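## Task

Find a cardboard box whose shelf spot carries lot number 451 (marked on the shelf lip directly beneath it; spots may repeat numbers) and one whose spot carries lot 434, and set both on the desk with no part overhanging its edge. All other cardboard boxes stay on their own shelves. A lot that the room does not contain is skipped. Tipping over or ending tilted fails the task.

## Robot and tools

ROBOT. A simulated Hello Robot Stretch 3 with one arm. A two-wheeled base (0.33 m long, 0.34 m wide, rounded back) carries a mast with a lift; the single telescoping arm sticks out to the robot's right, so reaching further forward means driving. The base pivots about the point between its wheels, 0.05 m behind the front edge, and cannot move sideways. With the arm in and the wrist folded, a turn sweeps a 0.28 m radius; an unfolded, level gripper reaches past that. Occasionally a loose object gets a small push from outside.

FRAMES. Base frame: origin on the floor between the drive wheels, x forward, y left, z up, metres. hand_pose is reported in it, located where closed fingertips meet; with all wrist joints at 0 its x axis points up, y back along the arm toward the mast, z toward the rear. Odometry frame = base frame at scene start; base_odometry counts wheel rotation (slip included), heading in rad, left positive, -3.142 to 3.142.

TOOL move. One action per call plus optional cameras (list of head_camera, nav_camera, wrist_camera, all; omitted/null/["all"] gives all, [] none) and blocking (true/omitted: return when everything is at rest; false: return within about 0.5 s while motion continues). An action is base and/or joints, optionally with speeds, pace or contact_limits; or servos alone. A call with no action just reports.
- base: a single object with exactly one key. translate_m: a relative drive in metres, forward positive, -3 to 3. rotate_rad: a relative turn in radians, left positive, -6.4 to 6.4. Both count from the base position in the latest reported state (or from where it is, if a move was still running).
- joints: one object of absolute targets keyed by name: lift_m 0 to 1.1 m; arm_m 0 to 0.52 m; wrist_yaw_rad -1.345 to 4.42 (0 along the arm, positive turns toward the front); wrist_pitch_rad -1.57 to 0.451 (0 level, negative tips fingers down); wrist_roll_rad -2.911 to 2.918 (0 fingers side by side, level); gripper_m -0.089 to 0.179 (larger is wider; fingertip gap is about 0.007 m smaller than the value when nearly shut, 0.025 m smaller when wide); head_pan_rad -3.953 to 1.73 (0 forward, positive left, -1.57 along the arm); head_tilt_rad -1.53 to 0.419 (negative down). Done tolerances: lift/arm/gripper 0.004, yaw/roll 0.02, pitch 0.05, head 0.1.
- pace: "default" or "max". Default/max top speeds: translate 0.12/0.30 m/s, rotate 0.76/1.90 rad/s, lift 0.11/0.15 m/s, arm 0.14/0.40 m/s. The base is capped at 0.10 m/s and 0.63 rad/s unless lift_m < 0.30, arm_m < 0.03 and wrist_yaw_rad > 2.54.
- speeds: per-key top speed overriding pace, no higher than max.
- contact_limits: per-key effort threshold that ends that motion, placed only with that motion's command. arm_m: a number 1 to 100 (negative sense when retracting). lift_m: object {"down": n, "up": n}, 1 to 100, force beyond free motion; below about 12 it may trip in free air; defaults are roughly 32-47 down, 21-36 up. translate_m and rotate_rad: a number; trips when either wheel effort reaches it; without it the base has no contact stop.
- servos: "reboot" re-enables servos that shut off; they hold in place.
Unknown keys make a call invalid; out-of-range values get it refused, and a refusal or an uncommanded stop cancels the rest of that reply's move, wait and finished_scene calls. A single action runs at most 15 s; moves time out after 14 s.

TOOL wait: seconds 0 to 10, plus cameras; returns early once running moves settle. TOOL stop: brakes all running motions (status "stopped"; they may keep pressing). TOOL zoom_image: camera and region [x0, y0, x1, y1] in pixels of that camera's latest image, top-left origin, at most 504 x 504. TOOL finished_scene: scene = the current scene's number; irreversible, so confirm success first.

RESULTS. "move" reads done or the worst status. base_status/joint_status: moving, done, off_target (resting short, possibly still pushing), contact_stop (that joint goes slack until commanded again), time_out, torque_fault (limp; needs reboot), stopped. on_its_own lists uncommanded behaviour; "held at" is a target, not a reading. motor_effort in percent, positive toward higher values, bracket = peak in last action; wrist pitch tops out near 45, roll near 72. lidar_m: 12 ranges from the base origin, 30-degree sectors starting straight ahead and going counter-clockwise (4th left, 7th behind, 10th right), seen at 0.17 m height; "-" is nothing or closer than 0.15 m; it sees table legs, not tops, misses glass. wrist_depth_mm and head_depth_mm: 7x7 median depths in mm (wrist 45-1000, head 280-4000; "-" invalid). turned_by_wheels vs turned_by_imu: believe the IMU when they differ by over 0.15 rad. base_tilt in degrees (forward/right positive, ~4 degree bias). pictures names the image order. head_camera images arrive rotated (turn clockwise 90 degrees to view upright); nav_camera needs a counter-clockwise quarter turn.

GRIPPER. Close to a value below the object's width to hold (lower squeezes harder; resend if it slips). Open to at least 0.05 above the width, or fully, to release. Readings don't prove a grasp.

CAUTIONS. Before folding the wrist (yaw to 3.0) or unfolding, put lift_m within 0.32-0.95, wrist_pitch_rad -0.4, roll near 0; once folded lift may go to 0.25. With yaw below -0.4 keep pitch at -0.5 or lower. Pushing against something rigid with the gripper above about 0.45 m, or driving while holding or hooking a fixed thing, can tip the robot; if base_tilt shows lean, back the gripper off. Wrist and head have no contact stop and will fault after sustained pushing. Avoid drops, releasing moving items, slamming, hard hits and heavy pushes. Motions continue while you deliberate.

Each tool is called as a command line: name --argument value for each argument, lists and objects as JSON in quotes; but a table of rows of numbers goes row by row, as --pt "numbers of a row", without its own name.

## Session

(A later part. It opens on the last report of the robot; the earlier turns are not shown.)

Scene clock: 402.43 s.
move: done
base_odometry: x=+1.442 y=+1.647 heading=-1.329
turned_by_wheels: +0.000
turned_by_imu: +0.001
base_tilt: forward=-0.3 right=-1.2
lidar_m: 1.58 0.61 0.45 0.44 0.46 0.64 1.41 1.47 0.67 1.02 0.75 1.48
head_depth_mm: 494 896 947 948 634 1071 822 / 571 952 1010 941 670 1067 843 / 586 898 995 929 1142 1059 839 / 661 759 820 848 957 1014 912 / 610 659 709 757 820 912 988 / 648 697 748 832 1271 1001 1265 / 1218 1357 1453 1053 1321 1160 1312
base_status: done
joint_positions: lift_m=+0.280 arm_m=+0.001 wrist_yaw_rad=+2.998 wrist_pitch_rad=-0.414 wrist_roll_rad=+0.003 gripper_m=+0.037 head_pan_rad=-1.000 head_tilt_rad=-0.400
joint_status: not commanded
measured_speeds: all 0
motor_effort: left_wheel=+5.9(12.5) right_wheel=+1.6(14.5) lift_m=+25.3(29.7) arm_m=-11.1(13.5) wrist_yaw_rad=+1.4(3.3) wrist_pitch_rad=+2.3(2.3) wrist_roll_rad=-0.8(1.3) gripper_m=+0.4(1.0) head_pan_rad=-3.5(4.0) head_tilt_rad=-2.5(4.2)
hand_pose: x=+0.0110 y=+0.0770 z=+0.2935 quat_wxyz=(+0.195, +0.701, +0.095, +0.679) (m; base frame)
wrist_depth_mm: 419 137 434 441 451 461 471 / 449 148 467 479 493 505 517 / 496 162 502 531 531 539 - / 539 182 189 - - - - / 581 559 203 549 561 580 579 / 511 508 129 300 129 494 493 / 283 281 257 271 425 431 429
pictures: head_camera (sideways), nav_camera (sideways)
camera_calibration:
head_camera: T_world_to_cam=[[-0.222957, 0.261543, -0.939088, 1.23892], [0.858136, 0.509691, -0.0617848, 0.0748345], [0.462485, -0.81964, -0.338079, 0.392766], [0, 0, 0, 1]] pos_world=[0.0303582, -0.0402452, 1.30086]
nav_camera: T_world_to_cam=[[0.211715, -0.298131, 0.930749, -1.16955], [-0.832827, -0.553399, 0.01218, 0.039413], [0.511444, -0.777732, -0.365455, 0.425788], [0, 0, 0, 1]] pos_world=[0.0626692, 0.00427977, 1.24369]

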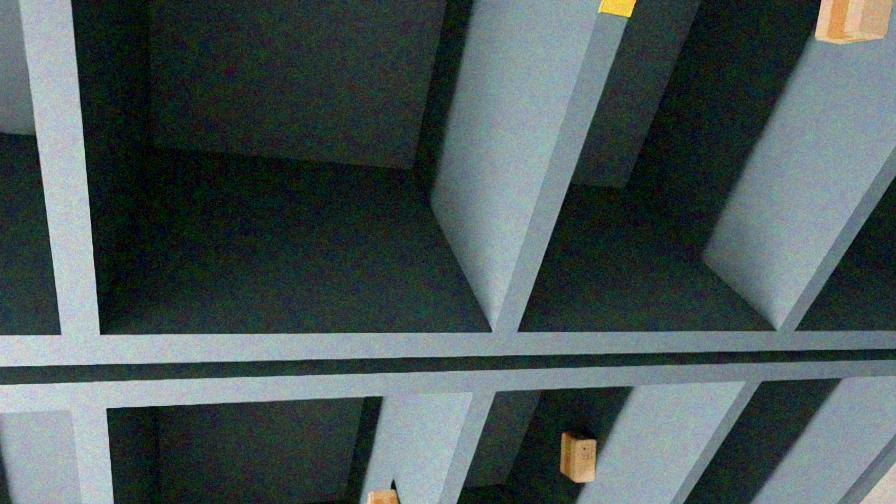

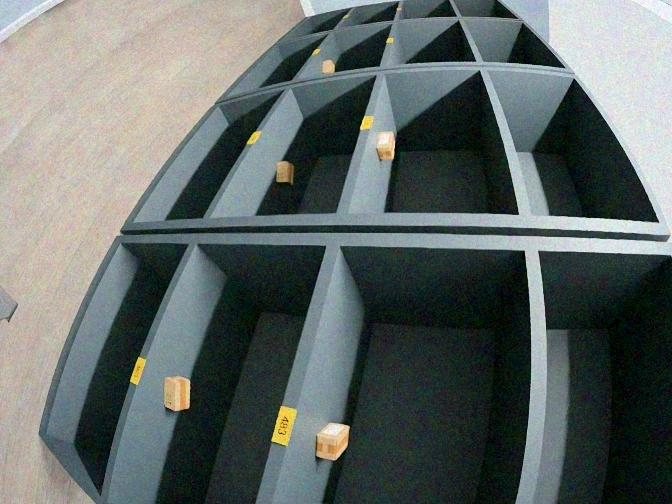

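zoom_image --camera "nav_camera" --region '[115, 345, 165, 395]'

zoom_image --camera "nav_camera" --region '[230, 105, 390, 155]'

move --joints '{"head_pan_rad":-0.55,"head_tilt_rad":-0.25}' --pace "max" --cameras '["head_camera"]'

Scaled by 10.080 from the camera's 672x504 image, which has a finer 792x594 frame.

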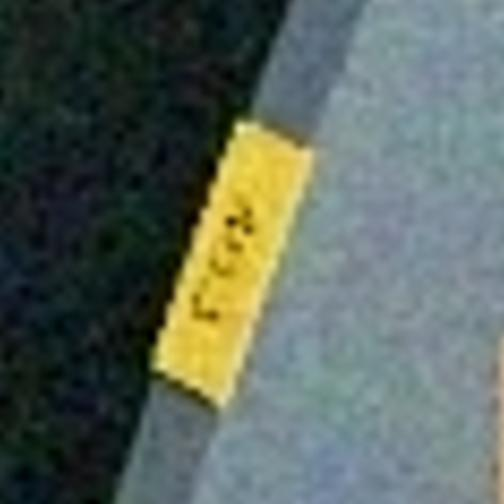

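Scaled by 3.150 from the camera's 672x504 image, which has a finer 792x594 frame.

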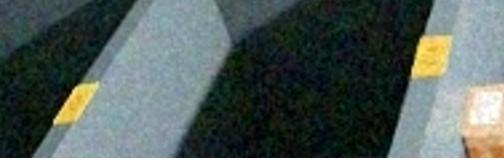

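Scene clock: 410.27 s.
move: done
base_odometry: x=+1.442 y=+1.647 heading=-1.329
turned_by_wheels: +0.000
turned_by_imu: +0.000
base_tilt: forward=-0.1 right=-1.2
lidar_m: 1.58 0.61 0.45 0.44 0.46 0.64 1.40 1.47 0.67 1.02 0.75 1.48
head_depth_mm: 651 666 667 688 712 753 803 / 1257 1302 1370 1271 791 810 835 / 1360 1505 1556 1526 1578 1290 1049 / 1371 1492 1558 1562 1672 1340 1478 / 1337 1398 1453 1500 1585 1639 1561 / 2282 2184 2252 2310 2379 2009 1599 / 2794 2595 2944 2827 2775 2117 1593
base_status: not commanded
joint_positions: lift_m=+0.280 arm_m=+0.001 wrist_yaw_rad=+2.998 wrist_pitch_rad=-0.414 wrist_roll_rad=+0.003 gripper_m=+0.037 head_pan_rad=-0.543 head_tilt_rad=-0.252
joint_status: all done
measured_speeds: all 0
motor_effort: left_wheel=+5.8(6.0) right_wheel=+1.4(1.8) lift_m=+22.9(23.6) arm_m=-10.3(10.8) wrist_yaw_rad=+1.8(2.6) wrist_pitch_rad=+2.2(2.3) wrist_roll_rad=-1.0(1.3) gripper_m=+0.4(0.9) head_pan_rad=+2.5(6.1) head_tilt_rad=+5.8(10.4)
hand_pose: x=+0.0110 y=+0.0770 z=+0.2935 quat_wxyz=(+0.195, +0.701, +0.095, +0.679) (m; base frame)
wrist_depth_mm: 416 137 432 444 451 458 474 / 453 148 465 482 492 505 515 / 497 162 504 523 533 544 - / 540 182 188 - - - - / 580 556 202 551 558 576 575 / 514 507 129 300 129 493 496 / 284 281 258 270 427 429 427
pictures: head_camera (sideways)
camera_calibration:
head_camera: T_world_to_cam=[[-0.193627, 0.0627957, -0.979063, 1.29102], [0.552757, 0.83146, -0.055989, 0.0691935], [0.810536, -0.552025, -0.195704, 0.205327], [0, 0, 0, 1]] pos_world=[0.0453042, -0.0252564, 1.30804]

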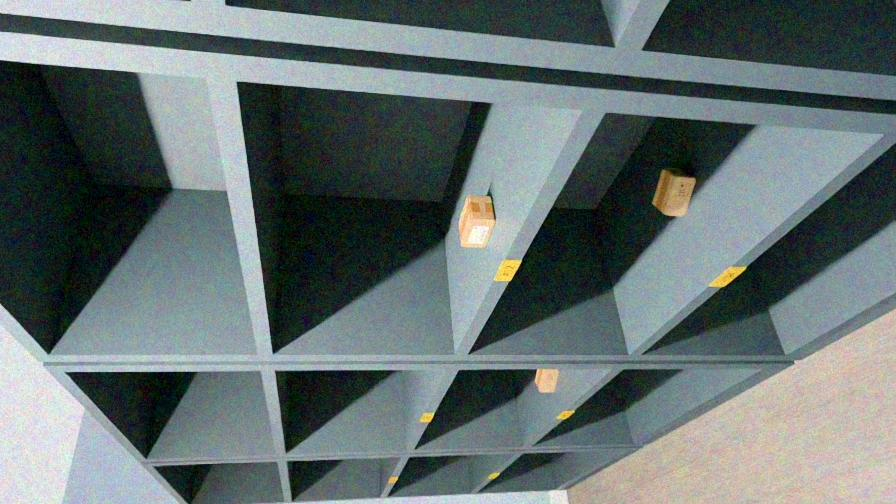

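zoom_image --camera "head_camera" --region '[480, 250, 540, 290]'

zoom_image --camera "head_camera" --region '[700, 255, 760, 300]'

zoom_image --camera "head_camera" --region '[550, 400, 580, 425]'

zoom_image --camera "head_camera" --region '[410, 405, 440, 430]'

move --base '{"translate_m":0.6}' --joints '{"head_pan_rad":-1.1,"head_tilt_rad":-0.4}' --pace "max" --cameras '["head_camera","nav_camera"]'

Scaled by 8.400 from the camera's 896x504 image, which has a finer 1280x720 frame.

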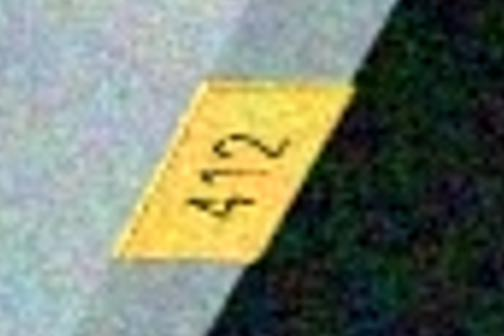

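Scaled by 8.400 from the camera's 896x504 image, which has a finer 1280x720 frame.

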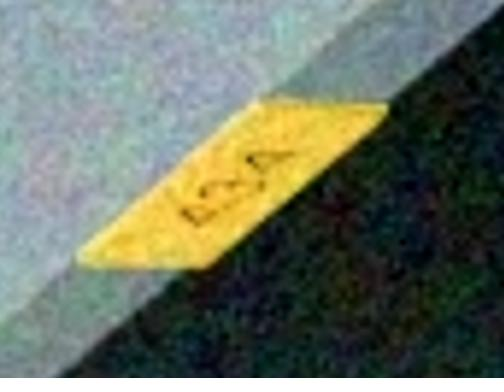

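Scaled by 16.800 from the camera's 896x504 image, which has a finer 1280x720 frame.

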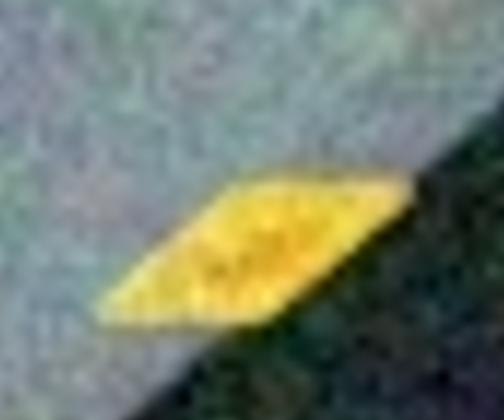

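Scaled by 16.800 from the camera's 896x504 image, which has a finer 1280x720 frame.

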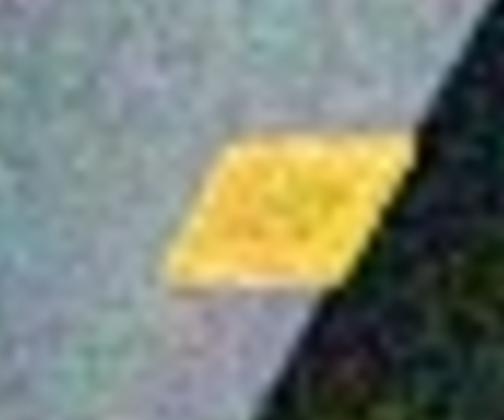

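Scene clock: 423.03 s.
move: done
base_odometry: x=+1.586 y=+1.065 heading=-1.329
turned_by_wheels: +0.000
turned_by_imu: +0.001
base_tilt: forward=-0.3 right=-1.2
lidar_m: 1.52 0.59 0.44 0.42 0.44 0.62 1.82 1.11 1.06 0.58 1.08 1.01
head_depth_mm: 491 889 934 959 638 1075 847 / 570 932 984 945 668 1065 842 / 582 977 1039 932 706 1061 839 / 600 1029 1107 918 1244 1029 888 / 718 1096 1168 832 1304 1043 1217 / 740 1112 1180 896 1284 1040 1277 / 881 975 1030 957 1153 1075 1233
base_status: done
joint_positions: lift_m=+0.280 arm_m=+0.001 wrist_yaw_rad=+2.998 wrist_pitch_rad=-0.414 wrist_roll_rad=+0.003 gripper_m=+0.037 head_pan_rad=-1.101 head_tilt_rad=-0.400
joint_status: all done
measured_speeds: all 0
motor_effort: left_wheel=+1.8(15.5) right_wheel=+3.7(11.8) lift_m=+26.3(31.3) arm_m=-8.3(10.1) wrist_yaw_rad=+2.1(2.7) wrist_pitch_rad=+2.2(2.4) wrist_roll_rad=-1.0(1.3) gripper_m=+0.8(0.9) head_pan_rad=+3.5(4.7) head_tilt_rad=-3.6(5.5)
hand_pose: x=+0.0110 y=+0.0770 z=+0.2935 quat_wxyz=(+0.195, +0.701, +0.095, +0.679) (m; base frame)
wrist_depth_mm: 404 137 418 433 445 450 458 / 445 147 456 466 484 489 503 / 484 162 492 511 523 532 532 / 532 186 191 - - - - / 566 562 202 159 543 581 585 / 510 509 128 301 129 494 492 / 282 281 257 270 420 430 430
pictures: head_camera (sideways), nav_camera (sideways)
camera_calibration:
head_camera: T_world_to_cam=[[-0.19549, 0.282407, -0.939164, 1.23894], [0.904996, 0.420905, -0.0618113, 0.0745439], [0.377843, -0.862024, -0.33786, 0.393022], [0, 0, 0, 1]] pos_world=[0.0262371, -0.0424667, 1.30096]
nav_camera: T_world_to_cam=[[0.180572, -0.317634, 0.930861, -1.16951], [-0.884172, -0.467004, 0.012161, 0.0396839], [0.430853, -0.825237, -0.365171, 0.425874], [0, 0, 0, 1]] pos_world=[0.06278, -0.00149885, 1.24369]

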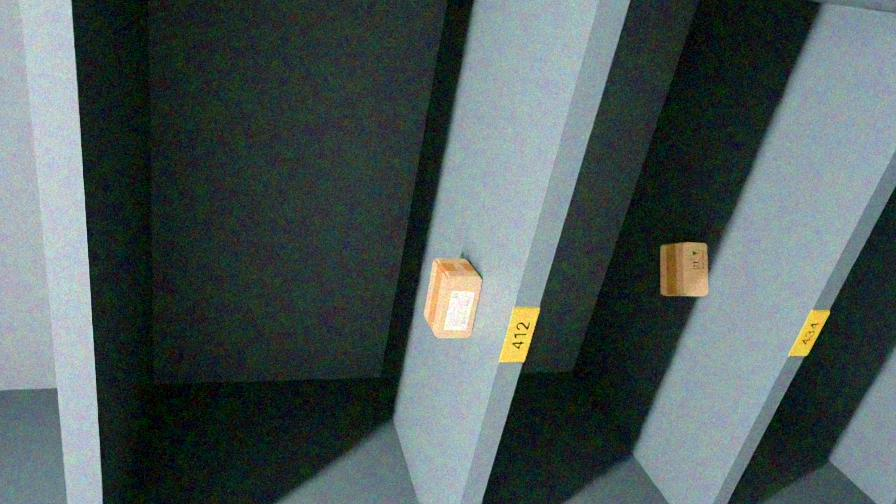

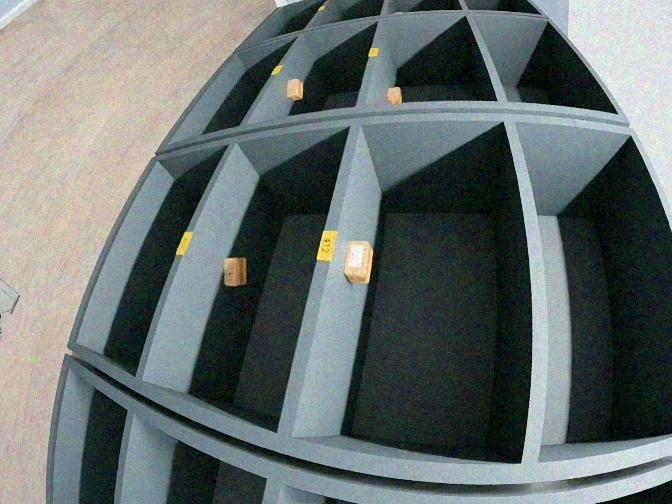

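move --base '{"translate_m":0.4}' --joints '{"lift_m":0.56,"head_pan_rad":-1.57,"head_tilt_rad":-0.6}' --pace "max" --cameras '[]'

move --joints '{"wrist_yaw_rad":0,"gripper_m":0.179,"wrist_pitch_rad":-0.3}' --pace "max" --cameras '["head_camera","wrist_camera"]'

zoom_image --camera "wrist_camera" --region '[240, 50, 420, 200]'

Scene clock: 440.17 s.
move: done
base_odometry: x=+1.682 y=+0.676 heading=-1.328
turned_by_wheels: +0.000
turned_by_imu: +0.000
base_tilt: forward=-0.2 right=-1.2
lidar_m: 1.49 0.58 0.43 0.42 0.43 0.61 1.79 1.45 0.72 1.04 0.73 1.48
head_depth_mm: 847 927 926 710 1069 938 1098 / 848 929 911 700 1105 935 1164 / 847 930 897 694 1097 927 1164 / 847 933 884 685 1048 921 1159 / 850 934 870 1177 1075 940 1154 / 855 941 859 1172 1072 937 1146 / 854 937 844 1083 1062 934 1140
base_status: done
joint_positions: lift_m=+0.560 arm_m=+0.001 wrist_yaw_rad=+2.998 wrist_pitch_rad=-0.415 wrist_roll_rad=+0.003 gripper_m=+0.037 head_pan_rad=-1.570 head_tilt_rad=-0.600
joint_status: all done
measured_speeds: all 0
motor_effort: left_wheel=+4.1(12.0) right_wheel=-1.1(11.4) lift_m=+24.5(33.7) arm_m=-5.9(8.3) wrist_yaw_rad=+1.7(3.1) wrist_pitch_rad=+2.3(2.4) wrist_roll_rad=-1.0(1.3) gripper_m=+0.4(1.0) head_pan_rad=+2.9(4.9) head_tilt_rad=+3.4(7.2)
hand_pose: x=+0.0110 y=+0.0769 z=+0.5734 quat_wxyz=(+0.196, +0.701, +0.095, +0.679) (m; base frame)
wrist_depth_mm: 397 137 415 424 436 442 453 / 437 147 448 462 469 479 493 / 477 162 482 504 515 525 535 / 517 185 192 539 - - - / - - 201 150 152 - - / - - 129 - 126 - - / 710 - 261 744 704 729 716
pictures: none
No camera images: "cameras" was empty.

Scene clock: 442.13 s.
move: done
base_odometry: x=+1.682 y=+0.676 heading=-1.328
turned_by_wheels: +0.000
turned_by_imu: +0.000
base_tilt: forward=-0.3 right=-1.3
lidar_m: 1.49 0.58 0.43 0.42 0.43 0.60 1.78 1.45 0.72 1.04 0.73 1.49
head_depth_mm: 844 928 926 711 1073 943 1096 / 845 933 910 700 1106 932 1162 / 850 931 899 693 1091 927 1157 / 849 931 884 686 1057 920 1154 / 853 931 872 1166 1067 942 1153 / 853 934 858 1165 1076 937 1143 / 855 933 843 1086 1069 935 1147
base_status: not commanded
joint_positions: lift_m=+0.560 arm_m=+0.001 wrist_yaw_rad=+0.003 wrist_pitch_rad=-0.321 wrist_roll_rad=+0.003 gripper_m=+0.179 head_pan_rad=-1.570 head_tilt_rad=-0.600
joint_status: all done
measured_speeds: all 0
motor_effort: left_wheel=+3.6(4.5) right_wheel=-1.6(2.3) lift_m=+30.0(30.6) arm_m=-5.0(6.3) wrist_yaw_rad=-3.5(8.7) wrist_pitch_rad=+3.5(5.6) wrist_roll_rad=-0.9(1.2) gripper_m=+0.6(84.1) head_pan_rad=+2.6(3.9) head_tilt_rad=+3.7(4.1)
hand_pose: x=-0.0208 y=-0.3811 z=+0.5949 quat_wxyz=(+0.697, +0.114, -0.698, -0.112) (m; base frame)
wrist_depth_mm: 491 - - - - - - / 486 - - 545 - - - / 473 468 464 463 457 449 448 / 411 404 390 382 382 374 370 / 491 144 - - - - - / - 140 - - - - - / - - - - - - 105
pictures: head_camera (sideways), wrist_camera
camera_calibration:
head_camera: T_world_to_cam=[[-0.0466967, 0.519967, -0.852909, 1.12544], [0.997501, -0.0210425, -0.0674416, 0.0812946], [-0.0530148, -0.853927, -0.517685, 0.629597], [0, 0, 0, 1]] pos_world=[0.00484066, -0.045849, 1.29131]
wrist_camera: T_world_to_cam=[[-0.998842, -0.0414339, -0.0244682, -0.0152824], [0.000495778, 0.499603, -0.866255, 0.738297], [0.0481167, -0.865263, -0.499003, 0.134281], [0, 0, 0, 1]] pos_world=[-0.0220918, -0.2533, 0.706186]

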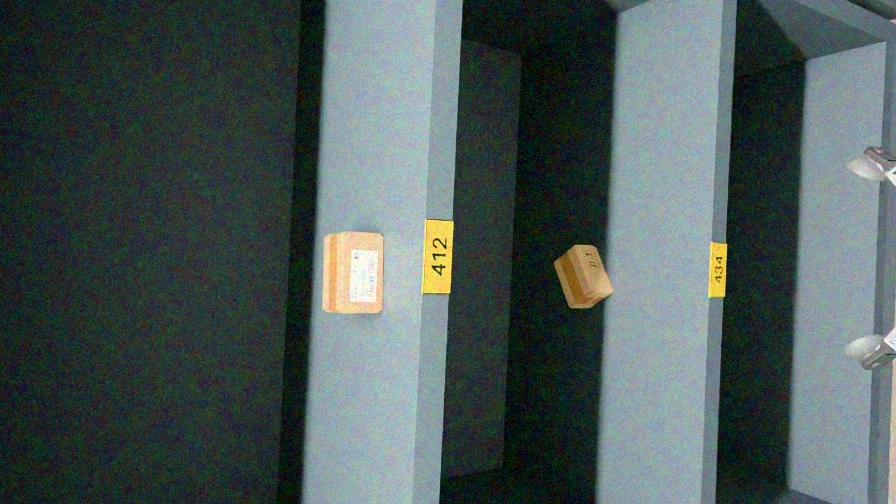

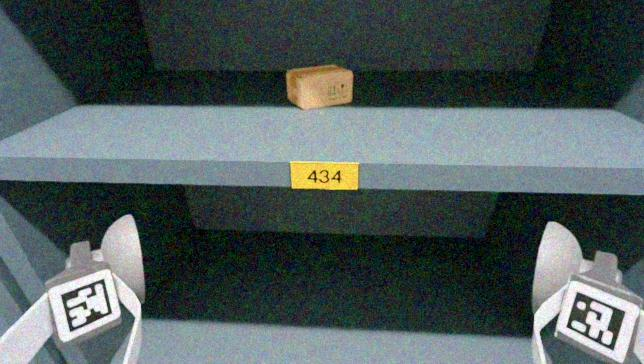

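Scaled by 2.800.

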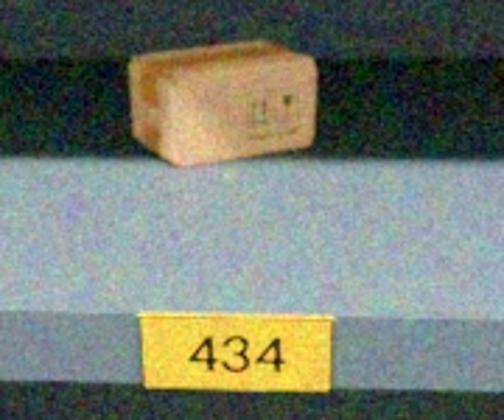

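move --base '{"translate_m":-0.09}' --joints '{"wrist_yaw_rad":0.4,"lift_m":0.545}' --pace "max" --cameras '[]'

move --joints '{"arm_m":0.32}' --cameras '["wrist_camera","head_camera"]'

Scene clock: 474.83 s.
move: done
base_odometry: x=+1.660 y=+0.764 heading=-1.329
turned_by_wheels: +0.000
turned_by_imu: +0.000
base_tilt: forward=-0.3 right=-1.1
lidar_m: 1.50 0.58 0.43 0.42 0.44 0.61 1.79 1.39 0.67 1.04 0.78 1.51
head_depth_mm: 839 905 860 710 895 879 1016 / 843 926 912 699 1100 932 1128 / 848 927 901 691 1094 932 1162 / 850 931 885 684 1087 922 1154 / 851 932 872 677 1028 915 1148 / 849 932 857 1163 1072 937 1151 / 854 938 846 1168 1067 935 1143
base_status: done
joint_positions: lift_m=+0.545 arm_m=+0.001 wrist_yaw_rad=+0.397 wrist_pitch_rad=-0.320 wrist_roll_rad=+0.003 gripper_m=+0.179 head_pan_rad=-1.570 head_tilt_rad=-0.600
joint_status: all done
measured_speeds: all 0
motor_effort: left_wheel=-6.0(9.7) right_wheel=-3.4(13.0) lift_m=+24.0(33.0) arm_m=-3.3(4.7) wrist_yaw_rad=+1.9(6.2) wrist_pitch_rad=+3.2(3.5) wrist_roll_rad=-0.8(1.2) gripper_m=+0.7(1.4) head_pan_rad=+3.2(3.9) head_tilt_rad=+3.8(3.8)
hand_pose: x=+0.0696 y=-0.3629 z=+0.5802 quat_wxyz=(+0.706, +0.248, -0.663, +0.027) (m; base frame)
wrist_depth_mm: - 500 - - - - - / - 535 - 536 520 519 515 / - 582 487 438 416 413 411 / - - - - 372 345 319 / - 675 - - - - - / 123 140 776 - - - 727 / 741 759 740 - - - 105
pictures: none
No camera images: "cameras" was empty.

Scene clock: 478.40 s.
move: done
base_odometry: x=+1.660 y=+0.764 heading=-1.329
turned_by_wheels: +0.000
turned_by_imu: +0.000
base_tilt: forward=-0.2 right=-1.2
lidar_m: 1.51 0.58 0.43 0.42 0.44 0.61 1.80 1.39 0.67 1.04 0.78 1.51
head_depth_mm: 844 905 860 708 897 879 1018 / 845 926 910 700 1103 932 1109 / 846 926 893 694 1102 640 1110 / 845 927 880 685 1091 658 1155 / 847 931 873 677 1033 872 1156 / 851 934 857 1170 1073 940 1146 / 855 936 846 1168 1061 934 1141
base_status: not commanded
joint_positions: lift_m=+0.545 arm_m=+0.320 wrist_yaw_rad=+0.397 wrist_pitch_rad=-0.320 wrist_roll_rad=+0.003 gripper_m=+0.179 head_pan_rad=-1.570 head_tilt_rad=-0.600
joint_status: all done
measured_speeds: all 0
motor_effort: left_wheel=-5.7(6.4) right_wheel=-4.1(5.0) lift_m=+27.7(28.1) arm_m=+13.3(14.9) wrist_yaw_rad=+2.1(3.3) wrist_pitch_rad=+3.2(3.4) wrist_roll_rad=-0.8(1.2) gripper_m=+0.3(1.0) head_pan_rad=+3.2(4.2) head_tilt_rad=+2.9(3.8)
hand_pose: x=+0.0696 y=-0.6823 z=+0.5802 quat_wxyz=(+0.706, +0.248, -0.663, +0.027) (m; base frame)
wrist_depth_mm: 409 477 - - - - - / 419 495 541 - - - - / 405 425 423 393 362 382 376 / 319 316 313 276 276 309 302 / 262 240 249 246 244 243 250 / - 193 205 204 203 202 201 / 167 172 176 175 174 169 107
pictures: head_camera (sideways), wrist_camera
camera_calibration:
head_camera: T_world_to_cam=[[-0.0467501, 0.519968, -0.852906, 1.12543], [0.997499, -0.0210139, -0.0674867, 0.0813543], [-0.0530138, -0.853927, -0.517685, 0.629597], [0, 0, 0, 1]] pos_world=[0.0048405, -0.0458489, 1.29131]
wrist_camera: T_world_to_cam=[[-0.906436, -0.421634, -0.0244743, -0.203748], [-0.19089, 0.460692, -0.866789, 0.863114], [0.376743, -0.781017, -0.498073, -0.103934], [0, 0, 0, 1]] pos_world=[0.0192309, -0.564711, 0.691385]

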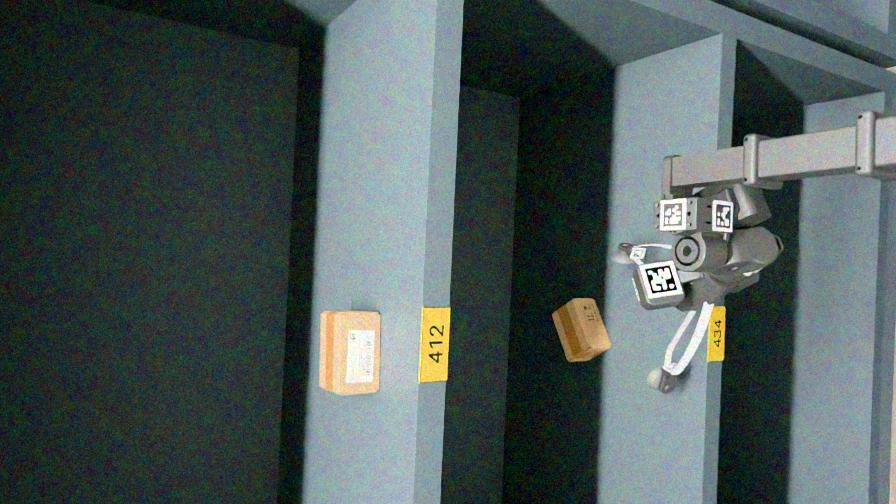

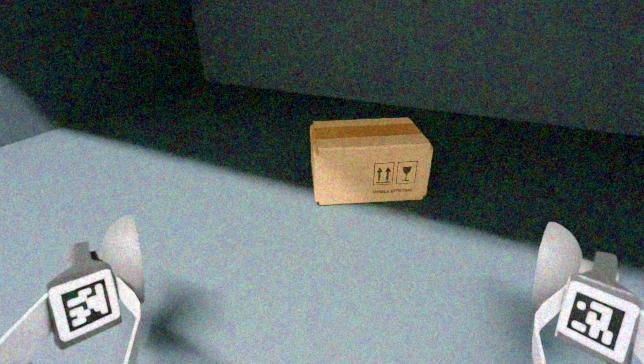

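move --joints '{"arm_m":0.385,"lift_m":0.537}' --cameras '[]'

move --base '{"translate_m":0.03}' --joints '{"arm_m":0.45}' --speeds '{"arm_m":0.06,"translate_m":0.03}' --contact_limits '{"arm_m":35}' --cameras '["wrist_camera"]'

Scene clock: 493.30 s.
move: done
base_odometry: x=+1.660 y=+0.764 heading=-1.329
turned_by_wheels: +0.000
turned_by_imu: +0.000
base_tilt: forward=-0.4 right=-1.2
lidar_m: 1.50 0.58 0.43 0.42 0.44 0.61 1.79 1.39 0.67 1.04 0.78 1.51
head_depth_mm: 844 908 859 708 898 881 1017 / 846 931 912 701 1105 931 1111 / 847 929 895 694 1094 683 575 / 848 933 884 684 1090 726 1155 / 846 932 869 677 1028 889 1152 / 849 935 856 1169 1072 938 1147 / 849 942 848 1167 1064 935 1138
base_status: not commanded
joint_positions: lift_m=+0.537 arm_m=+0.385 wrist_yaw_rad=+0.397 wrist_pitch_rad=-0.320 wrist_roll_rad=+0.003 gripper_m=+0.179 head_pan_rad=-1.570 head_tilt_rad=-0.600
joint_status: all done
measured_speeds: all 0
motor_effort: left_wheel=-6.1(6.3) right_wheel=-4.2(5.0) lift_m=+31.4(31.4) arm_m=+12.5(14.5) wrist_yaw_rad=+1.8(3.1) wrist_pitch_rad=+3.3(3.3) wrist_roll_rad=-1.0(1.3) gripper_m=+0.6(0.9) head_pan_rad=+2.8(3.7) head_tilt_rad=+2.6(3.2)
hand_pose: x=+0.0696 y=-0.7473 z=+0.5722 quat_wxyz=(+0.706, +0.248, -0.663, +0.027) (m; base frame)
wrist_depth_mm: 407 482 - - - - - / 421 496 506 - - - - / 407 406 400 394 389 364 339 / 303 298 295 206 263 290 287 / 238 227 235 217 222 230 229 / 123 144 196 194 193 191 190 / 159 167 167 166 165 160 105
pictures: none
No camera images: "cameras" was empty.

Scene clock: 495.10 s.
move: done
base_odometry: x=+1.667 y=+0.735 heading=-1.328
turned_by_wheels: +0.000
turned_by_imu: +0.000
base_tilt: forward=-0.3 right=-1.2
lidar_m: 1.50 0.58 0.43 0.42 0.44 0.61 1.79 1.41 0.68 1.04 0.76 1.51
head_depth_mm: 841 928 917 706 975 899 1034 / 844 927 912 700 1102 933 1141 / 847 930 891 691 1096 686 1104 / 848 929 883 682 862 871 1161 / 851 931 872 679 1025 914 1150 / 850 937 857 1165 1066 942 1143 / 847 936 844 1170 1062 932 1137
base_status: done
joint_positions: lift_m=+0.537 arm_m=+0.450 wrist_yaw_rad=+0.397 wrist_pitch_rad=-0.320 wrist_roll_rad=+0.003 gripper_m=+0.179 head_pan_rad=-1.570 head_tilt_rad=-0.600
joint_status: all done
measured_speeds: all 0
motor_effort: left_wheel=+7.4(9.0) right_wheel=+2.6(9.2) lift_m=+27.7(31.5) arm_m=+13.0(15.6) wrist_yaw_rad=+2.4(2.8) wrist_pitch_rad=+3.3(3.4) wrist_roll_rad=-1.2(1.3) gripper_m=+0.7(1.3) head_pan_rad=+3.0(3.8) head_tilt_rad=+2.8(3.1)
contact_limits: arm_m 35 (drawing in: default 31, maximum 55; extending or still: default 40, maximum 69)
hand_pose: x=+0.0696 y=-0.8123 z=+0.5722 quat_wxyz=(+0.706, +0.248, -0.663, +0.027) (m; base frame)
wrist_depth_mm: 380 439 - - - - - / 391 471 - - - - - / 385 403 399 370 357 - - / 302 299 297 294 289 288 272 / 238 226 217 154 159 231 229 / 123 144 182 143 148 191 190 / 158 166 161 156 160 164 105
pictures: wrist_camera
camera_calibration:
wrist_camera: T_world_to_cam=[[-0.906427, -0.421655, -0.0244384, -0.258705], [-0.190895, 0.460606, -0.866834, 0.916059], [0.376761, -0.781057, -0.497998, -0.209568], [0, 0, 0, 1]] pos_world=[0.0193308, -0.694711, 0.683385]

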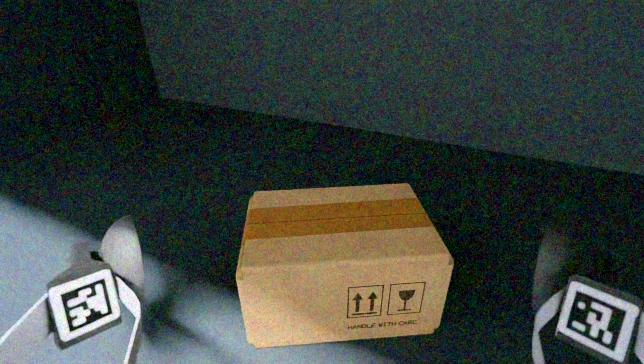

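move --joints '{"gripper_m":0.04}' --cameras '[]'

move --joints '{"lift_m":0.6}' --cameras '["wrist_camera"]'

Scene clock: 506.37 s.
move: done
base_odometry: x=+1.667 y=+0.735 heading=-1.328
turned_by_wheels: +0.000
turned_by_imu: +0.000
base_tilt: forward=-0.3 right=-1.3
lidar_m: 1.50 0.58 0.43 0.42 0.44 0.61 1.79 1.42 0.69 1.04 0.76 1.51
head_depth_mm: 843 921 914 708 974 902 1031 / 847 930 911 700 1109 934 1142 / 848 932 899 694 1096 684 1102 / 846 931 887 684 854 872 1158 / 848 935 871 678 1010 916 1153 / 851 933 858 1172 1068 938 1144 / 852 936 843 1173 1062 937 1140
base_status: not commanded
joint_positions: lift_m=+0.537 arm_m=+0.450 wrist_yaw_rad=+0.399 wrist_pitch_rad=-0.320 wrist_roll_rad=+0.003 gripper_m=+0.041 head_pan_rad=-1.570 head_tilt_rad=-0.600
joint_status: all done
measured_speeds: all 0
motor_effort: left_wheel=+7.3(7.7) right_wheel=+2.8(3.7) lift_m=+23.0(24.2) arm_m=+13.0(13.9) wrist_yaw_rad=-0.4(3.1) wrist_pitch_rad=+3.2(3.4) wrist_roll_rad=-1.0(1.3) gripper_m=-16.8(92.0) head_pan_rad=+2.8(3.5) head_tilt_rad=+2.2(2.8)
contact_limits: arm_m 35 (drawing in: default 31, maximum 55; extending or still: default 40, maximum 69)
hand_pose: x=+0.0700 y=-0.8122 z=+0.5722 quat_wxyz=(+0.706, +0.249, -0.663, +0.027) (m; base frame)
wrist_depth_mm: 379 443 - - - - - / 395 467 - - - - - / 380 404 401 372 360 - - / 300 300 296 293 292 288 272 / 238 237 155 153 153 230 229 / 197 196 138 145 143 191 190 / 173 158 157 158 160 123 168
pictures: none
No camera images: "cameras" was empty.

Scene clock: 507.77 s.
move: done
base_odometry: x=+1.667 y=+0.735 heading=-1.328
turned_by_wheels: +0.000
turned_by_imu: +0.000
base_tilt: forward=-0.3 right=-1.2
lidar_m: 1.49 0.58 0.43 0.42 0.44 0.61 1.79 1.41 0.69 1.04 0.76 1.51
head_depth_mm: 844 927 914 708 974 901 1032 / 845 929 912 701 1109 908 1098 / 843 930 901 692 736 867 1115 / 849 932 882 683 742 922 1162 / 850 932 869 679 994 915 1150 / 847 931 856 1165 1069 937 1146 / 852 939 845 1172 1065 929 1139
base_status: not commanded
joint_positions: lift_m=+0.600 arm_m=+0.450 wrist_yaw_rad=+0.399 wrist_pitch_rad=-0.323 wrist_roll_rad=+0.003 gripper_m=+0.041 head_pan_rad=-1.570 head_tilt_rad=-0.600
joint_status: all done
measured_speeds: all 0
motor_effort: left_wheel=+7.0(7.5) right_wheel=+2.9(3.5) lift_m=+30.8(33.6) arm_m=+12.2(13.0) wrist_yaw_rad=+1.2(2.2) wrist_pitch_rad=+3.8(3.9) wrist_roll_rad=-1.0(1.3) gripper_m=-16.9(17.2) head_pan_rad=+3.4(3.8) head_tilt_rad=+2.1(2.8)
contact_limits: arm_m 35 (drawing in: default 31, maximum 55; extending or still: default 40, maximum 69)
hand_pose: x=+0.0699 y=-0.8119 z=+0.6346 quat_wxyz=(+0.706, +0.250, -0.662, +0.026) (m; base frame)
wrist_depth_mm: 384 441 - - - - - / 392 466 - - - - - / 404 487 - - - - - / 405 422 416 415 373 - - / 339 337 155 154 153 326 312 / 280 277 139 145 143 271 270 / 245 224 158 160 221 120 232
pictures: wrist_camera
camera_calibration:
wrist_camera: T_world_to_cam=[[-0.905849, -0.422889, -0.0245526, -0.257867], [-0.192509, 0.462608, -0.86541, 0.970792], [0.37733, -0.779204, -0.500463, -0.175267], [0, 0, 0, 1]] pos_world=[0.0194307, -0.694714, 0.746087]

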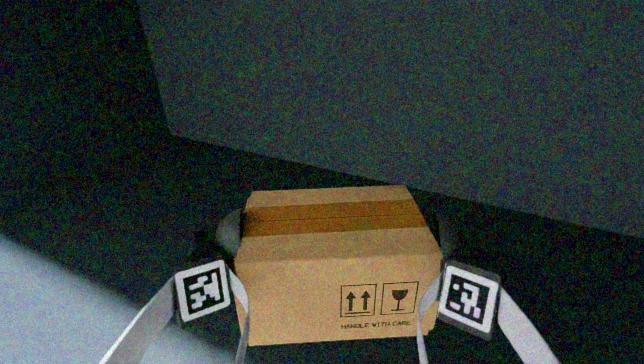

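move --joints '{"arm_m":0.0}' --cameras '[]'

move --joints '{"wrist_yaw_rad":2.6,"wrist_pitch_rad":-0.4}' --cameras '["nav_camera"]'

move --joints '{"lift_m":0.29,"head_pan_rad":-1.57}' --pace "max" --cameras '["wrist_camera","nav_camera"]'

Scene clock: 536.00 s.
move: done
base_odometry: x=+1.667 y=+0.735 heading=-1.328
turned_by_wheels: +0.000
turned_by_imu: +0.000
base_tilt: forward=-0.4 right=-1.3
lidar_m: 1.50 0.58 0.43 0.42 0.44 0.61 1.79 1.41 0.69 1.04 0.76 1.51
head_depth_mm: 844 928 911 707 974 903 1034 / 843 930 913 700 1105 933 1142 / 845 930 894 693 1094 926 1161 / 850 932 884 685 1085 925 1157 / 847 936 872 680 1078 919 628 / 849 934 858 1169 1072 936 1120 / 852 936 845 1169 1060 932 1140
base_status: not commanded
joint_positions: lift_m=+0.600 arm_m=+0.001 wrist_yaw_rad=+0.399 wrist_pitch_rad=-0.323 wrist_roll_rad=+0.003 gripper_m=+0.041 head_pan_rad=-1.570 head_tilt_rad=-0.600
joint_status: all done
measured_speeds: all 0
motor_effort: left_wheel=+7.3(7.7) right_wheel=+3.0(3.9) lift_m=+26.0(26.6) arm_m=-13.0(14.6) wrist_yaw_rad=+0.5(2.2) wrist_pitch_rad=+3.9(3.9) wrist_roll_rad=-1.1(1.3) gripper_m=-17.0(17.4) head_pan_rad=+3.1(3.5) head_tilt_rad=+1.6(2.6)
hand_pose: x=+0.0698 y=-0.3625 z=+0.6345 quat_wxyz=(+0.706, +0.250, -0.662, +0.026) (m; base frame)
wrist_depth_mm: - 496 - - - - - / - 517 - - - - - / - 572 533 526 517 516 509 / - - 484 439 414 412 410 / - - 154 154 153 356 341 / - 123 138 145 143 - - / 857 788 155 157 - 105 -
pictures: none
No camera images: "cameras" was empty.

Scene clock: 538.10 s.
move: done
base_odometry: x=+1.667 y=+0.735 heading=-1.328
turned_by_wheels: +0.000
turned_by_imu: +0.000
base_tilt: forward=-0.4 right=-1.1
lidar_m: 1.50 0.58 0.43 0.42 0.44 0.61 1.79 1.42 0.68 1.04 0.76 1.51
head_depth_mm: 845 928 916 708 975 902 1034 / 845 929 909 699 1104 933 1138 / 846 936 894 693 1091 927 1160 / 847 929 883 684 1084 921 1163 / 851 938 872 678 1074 919 1149 / 848 934 857 1169 1071 936 1145 / 850 934 846 1179 1063 932 1143
base_status: not commanded
joint_positions: lift_m=+0.600 arm_m=+0.001 wrist_yaw_rad=+2.597 wrist_pitch_rad=-0.421 wrist_roll_rad=+0.003 gripper_m=+0.041 head_pan_rad=-1.570 head_tilt_rad=-0.600
joint_status: all done
measured_speeds: all 0
motor_effort: left_wheel=+6.8(7.7) right_wheel=+2.5(3.5) lift_m=+27.5(28.1) arm_m=-12.4(13.2) wrist_yaw_rad=+2.3(5.9) wrist_pitch_rad=+3.3(5.2) wrist_roll_rad=-1.1(1.2) gripper_m=-16.8(17.3) head_pan_rad=+2.8(3.5) head_tilt_rad=+1.4(2.2)
hand_pose: x=+0.0949 y=+0.0460 z=+0.6121 quat_wxyz=(+0.329, +0.706, -0.044, +0.625) (m; base frame)
wrist_depth_mm: 359 393 437 494 532 - - / 381 419 468 526 - - - / 408 455 506 - - - - / 432 486 523 185 - - - / 469 522 154 154 153 - - / 500 527 138 145 143 860 865 / 202 99 155 161 736 124 763
pictures: nav_camera (sideways)
camera_calibration:
nav_camera: T_world_to_cam=[[0.0175182, -0.542463, 0.839897, -1.04988], [-0.999788, -0.018573, 0.00885738, 0.0447945], [0.0107946, -0.839874, -0.542673, 0.659432], [0, 0, 0, 1]] pos_world=[0.0560587, -0.0148506, 1.23925]

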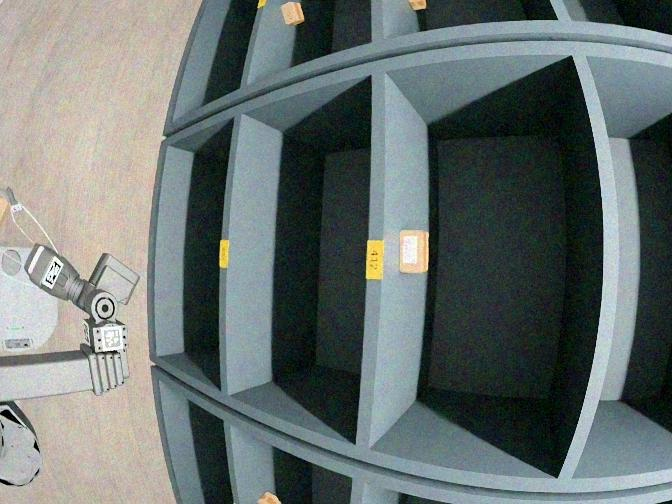

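Scene clock: 540.97 s.
move: done
base_odometry: x=+1.667 y=+0.735 heading=-1.328
turned_by_wheels: +0.000
turned_by_imu: +0.000
base_tilt: forward=-0.3 right=-1.3
lidar_m: 1.50 0.58 0.43 0.42 0.44 0.61 1.79 1.41 0.69 1.04 0.77 1.51
head_depth_mm: 845 925 913 707 973 906 1032 / 844 925 910 701 1104 930 1143 / 847 931 898 694 1096 930 1157 / 846 928 884 684 1087 923 1157 / 850 936 871 677 1079 916 1150 / 854 935 857 1171 1072 938 1144 / 855 934 848 1179 1065 928 1145
base_status: not commanded
joint_positions: lift_m=+0.290 arm_m=+0.001 wrist_yaw_rad=+2.597 wrist_pitch_rad=-0.422 wrist_roll_rad=+0.003 gripper_m=+0.041 head_pan_rad=-1.570 head_tilt_rad=-0.600
joint_status: all done
measured_speeds: all 0
motor_effort: left_wheel=+6.8(7.6) right_wheel=+3.3(3.6) lift_m=+27.0(28.1) arm_m=-11.9(13.3) wrist_yaw_rad=+2.5(4.0) wrist_pitch_rad=+3.8(3.8) wrist_roll_rad=-0.8(1.3) gripper_m=-16.6(17.3) head_pan_rad=+2.4(3.3) head_tilt_rad=+0.5(2.1)
hand_pose: x=+0.0948 y=+0.0458 z=+0.3017 quat_wxyz=(+0.329, +0.706, -0.043, +0.625) (m; base frame)
wrist_depth_mm: 361 395 433 492 534 - - / 382 417 471 520 - - 949 / 407 453 512 - - 806 857 / 437 484 530 186 688 711 698 / 466 511 155 155 153 588 578 / 486 522 138 145 143 499 494 / 203 268 159 160 422 124 439
pictures: nav_camera (sideways), wrist_camera
camera_calibration:
nav_camera: T_world_to_cam=[[0.0175182, -0.542463, 0.839897, -1.04988], [-0.999788, -0.018573, 0.00885738, 0.0447945], [0.0107946, -0.839874, -0.542673, 0.659432], [0, 0, 0, 1]] pos_world=[0.0560587, -0.0148506, 1.23925]
wrist_camera: T_world_to_cam=[[0.872719, -0.487407, -0.0282345, -0.0451258], [-0.304807, -0.498767, -0.811372, 0.329048], [0.381385, 0.716705, -0.583848, 0.273297], [0, 0, 0, 1]] pos_world=[0.035447, -0.0537493, 0.42527]

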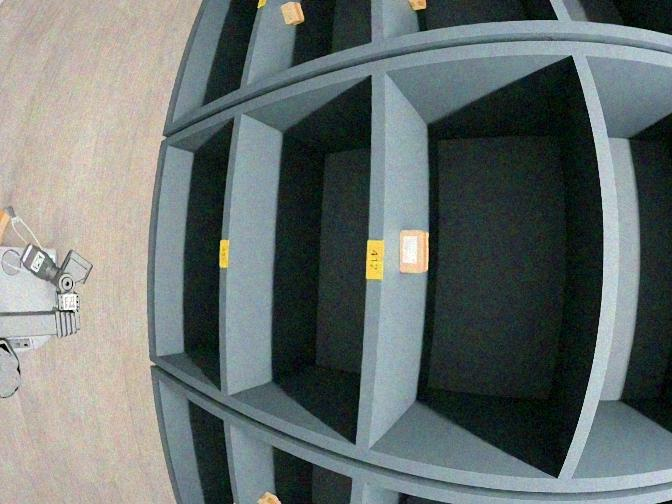

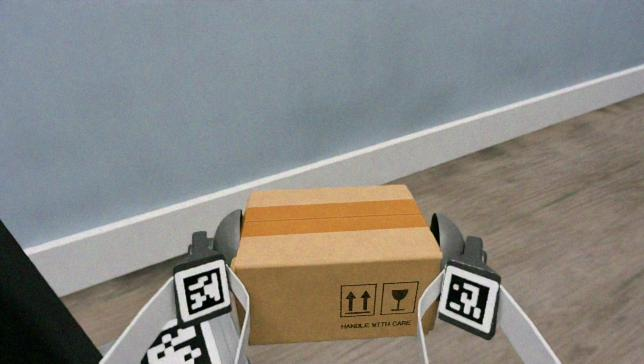

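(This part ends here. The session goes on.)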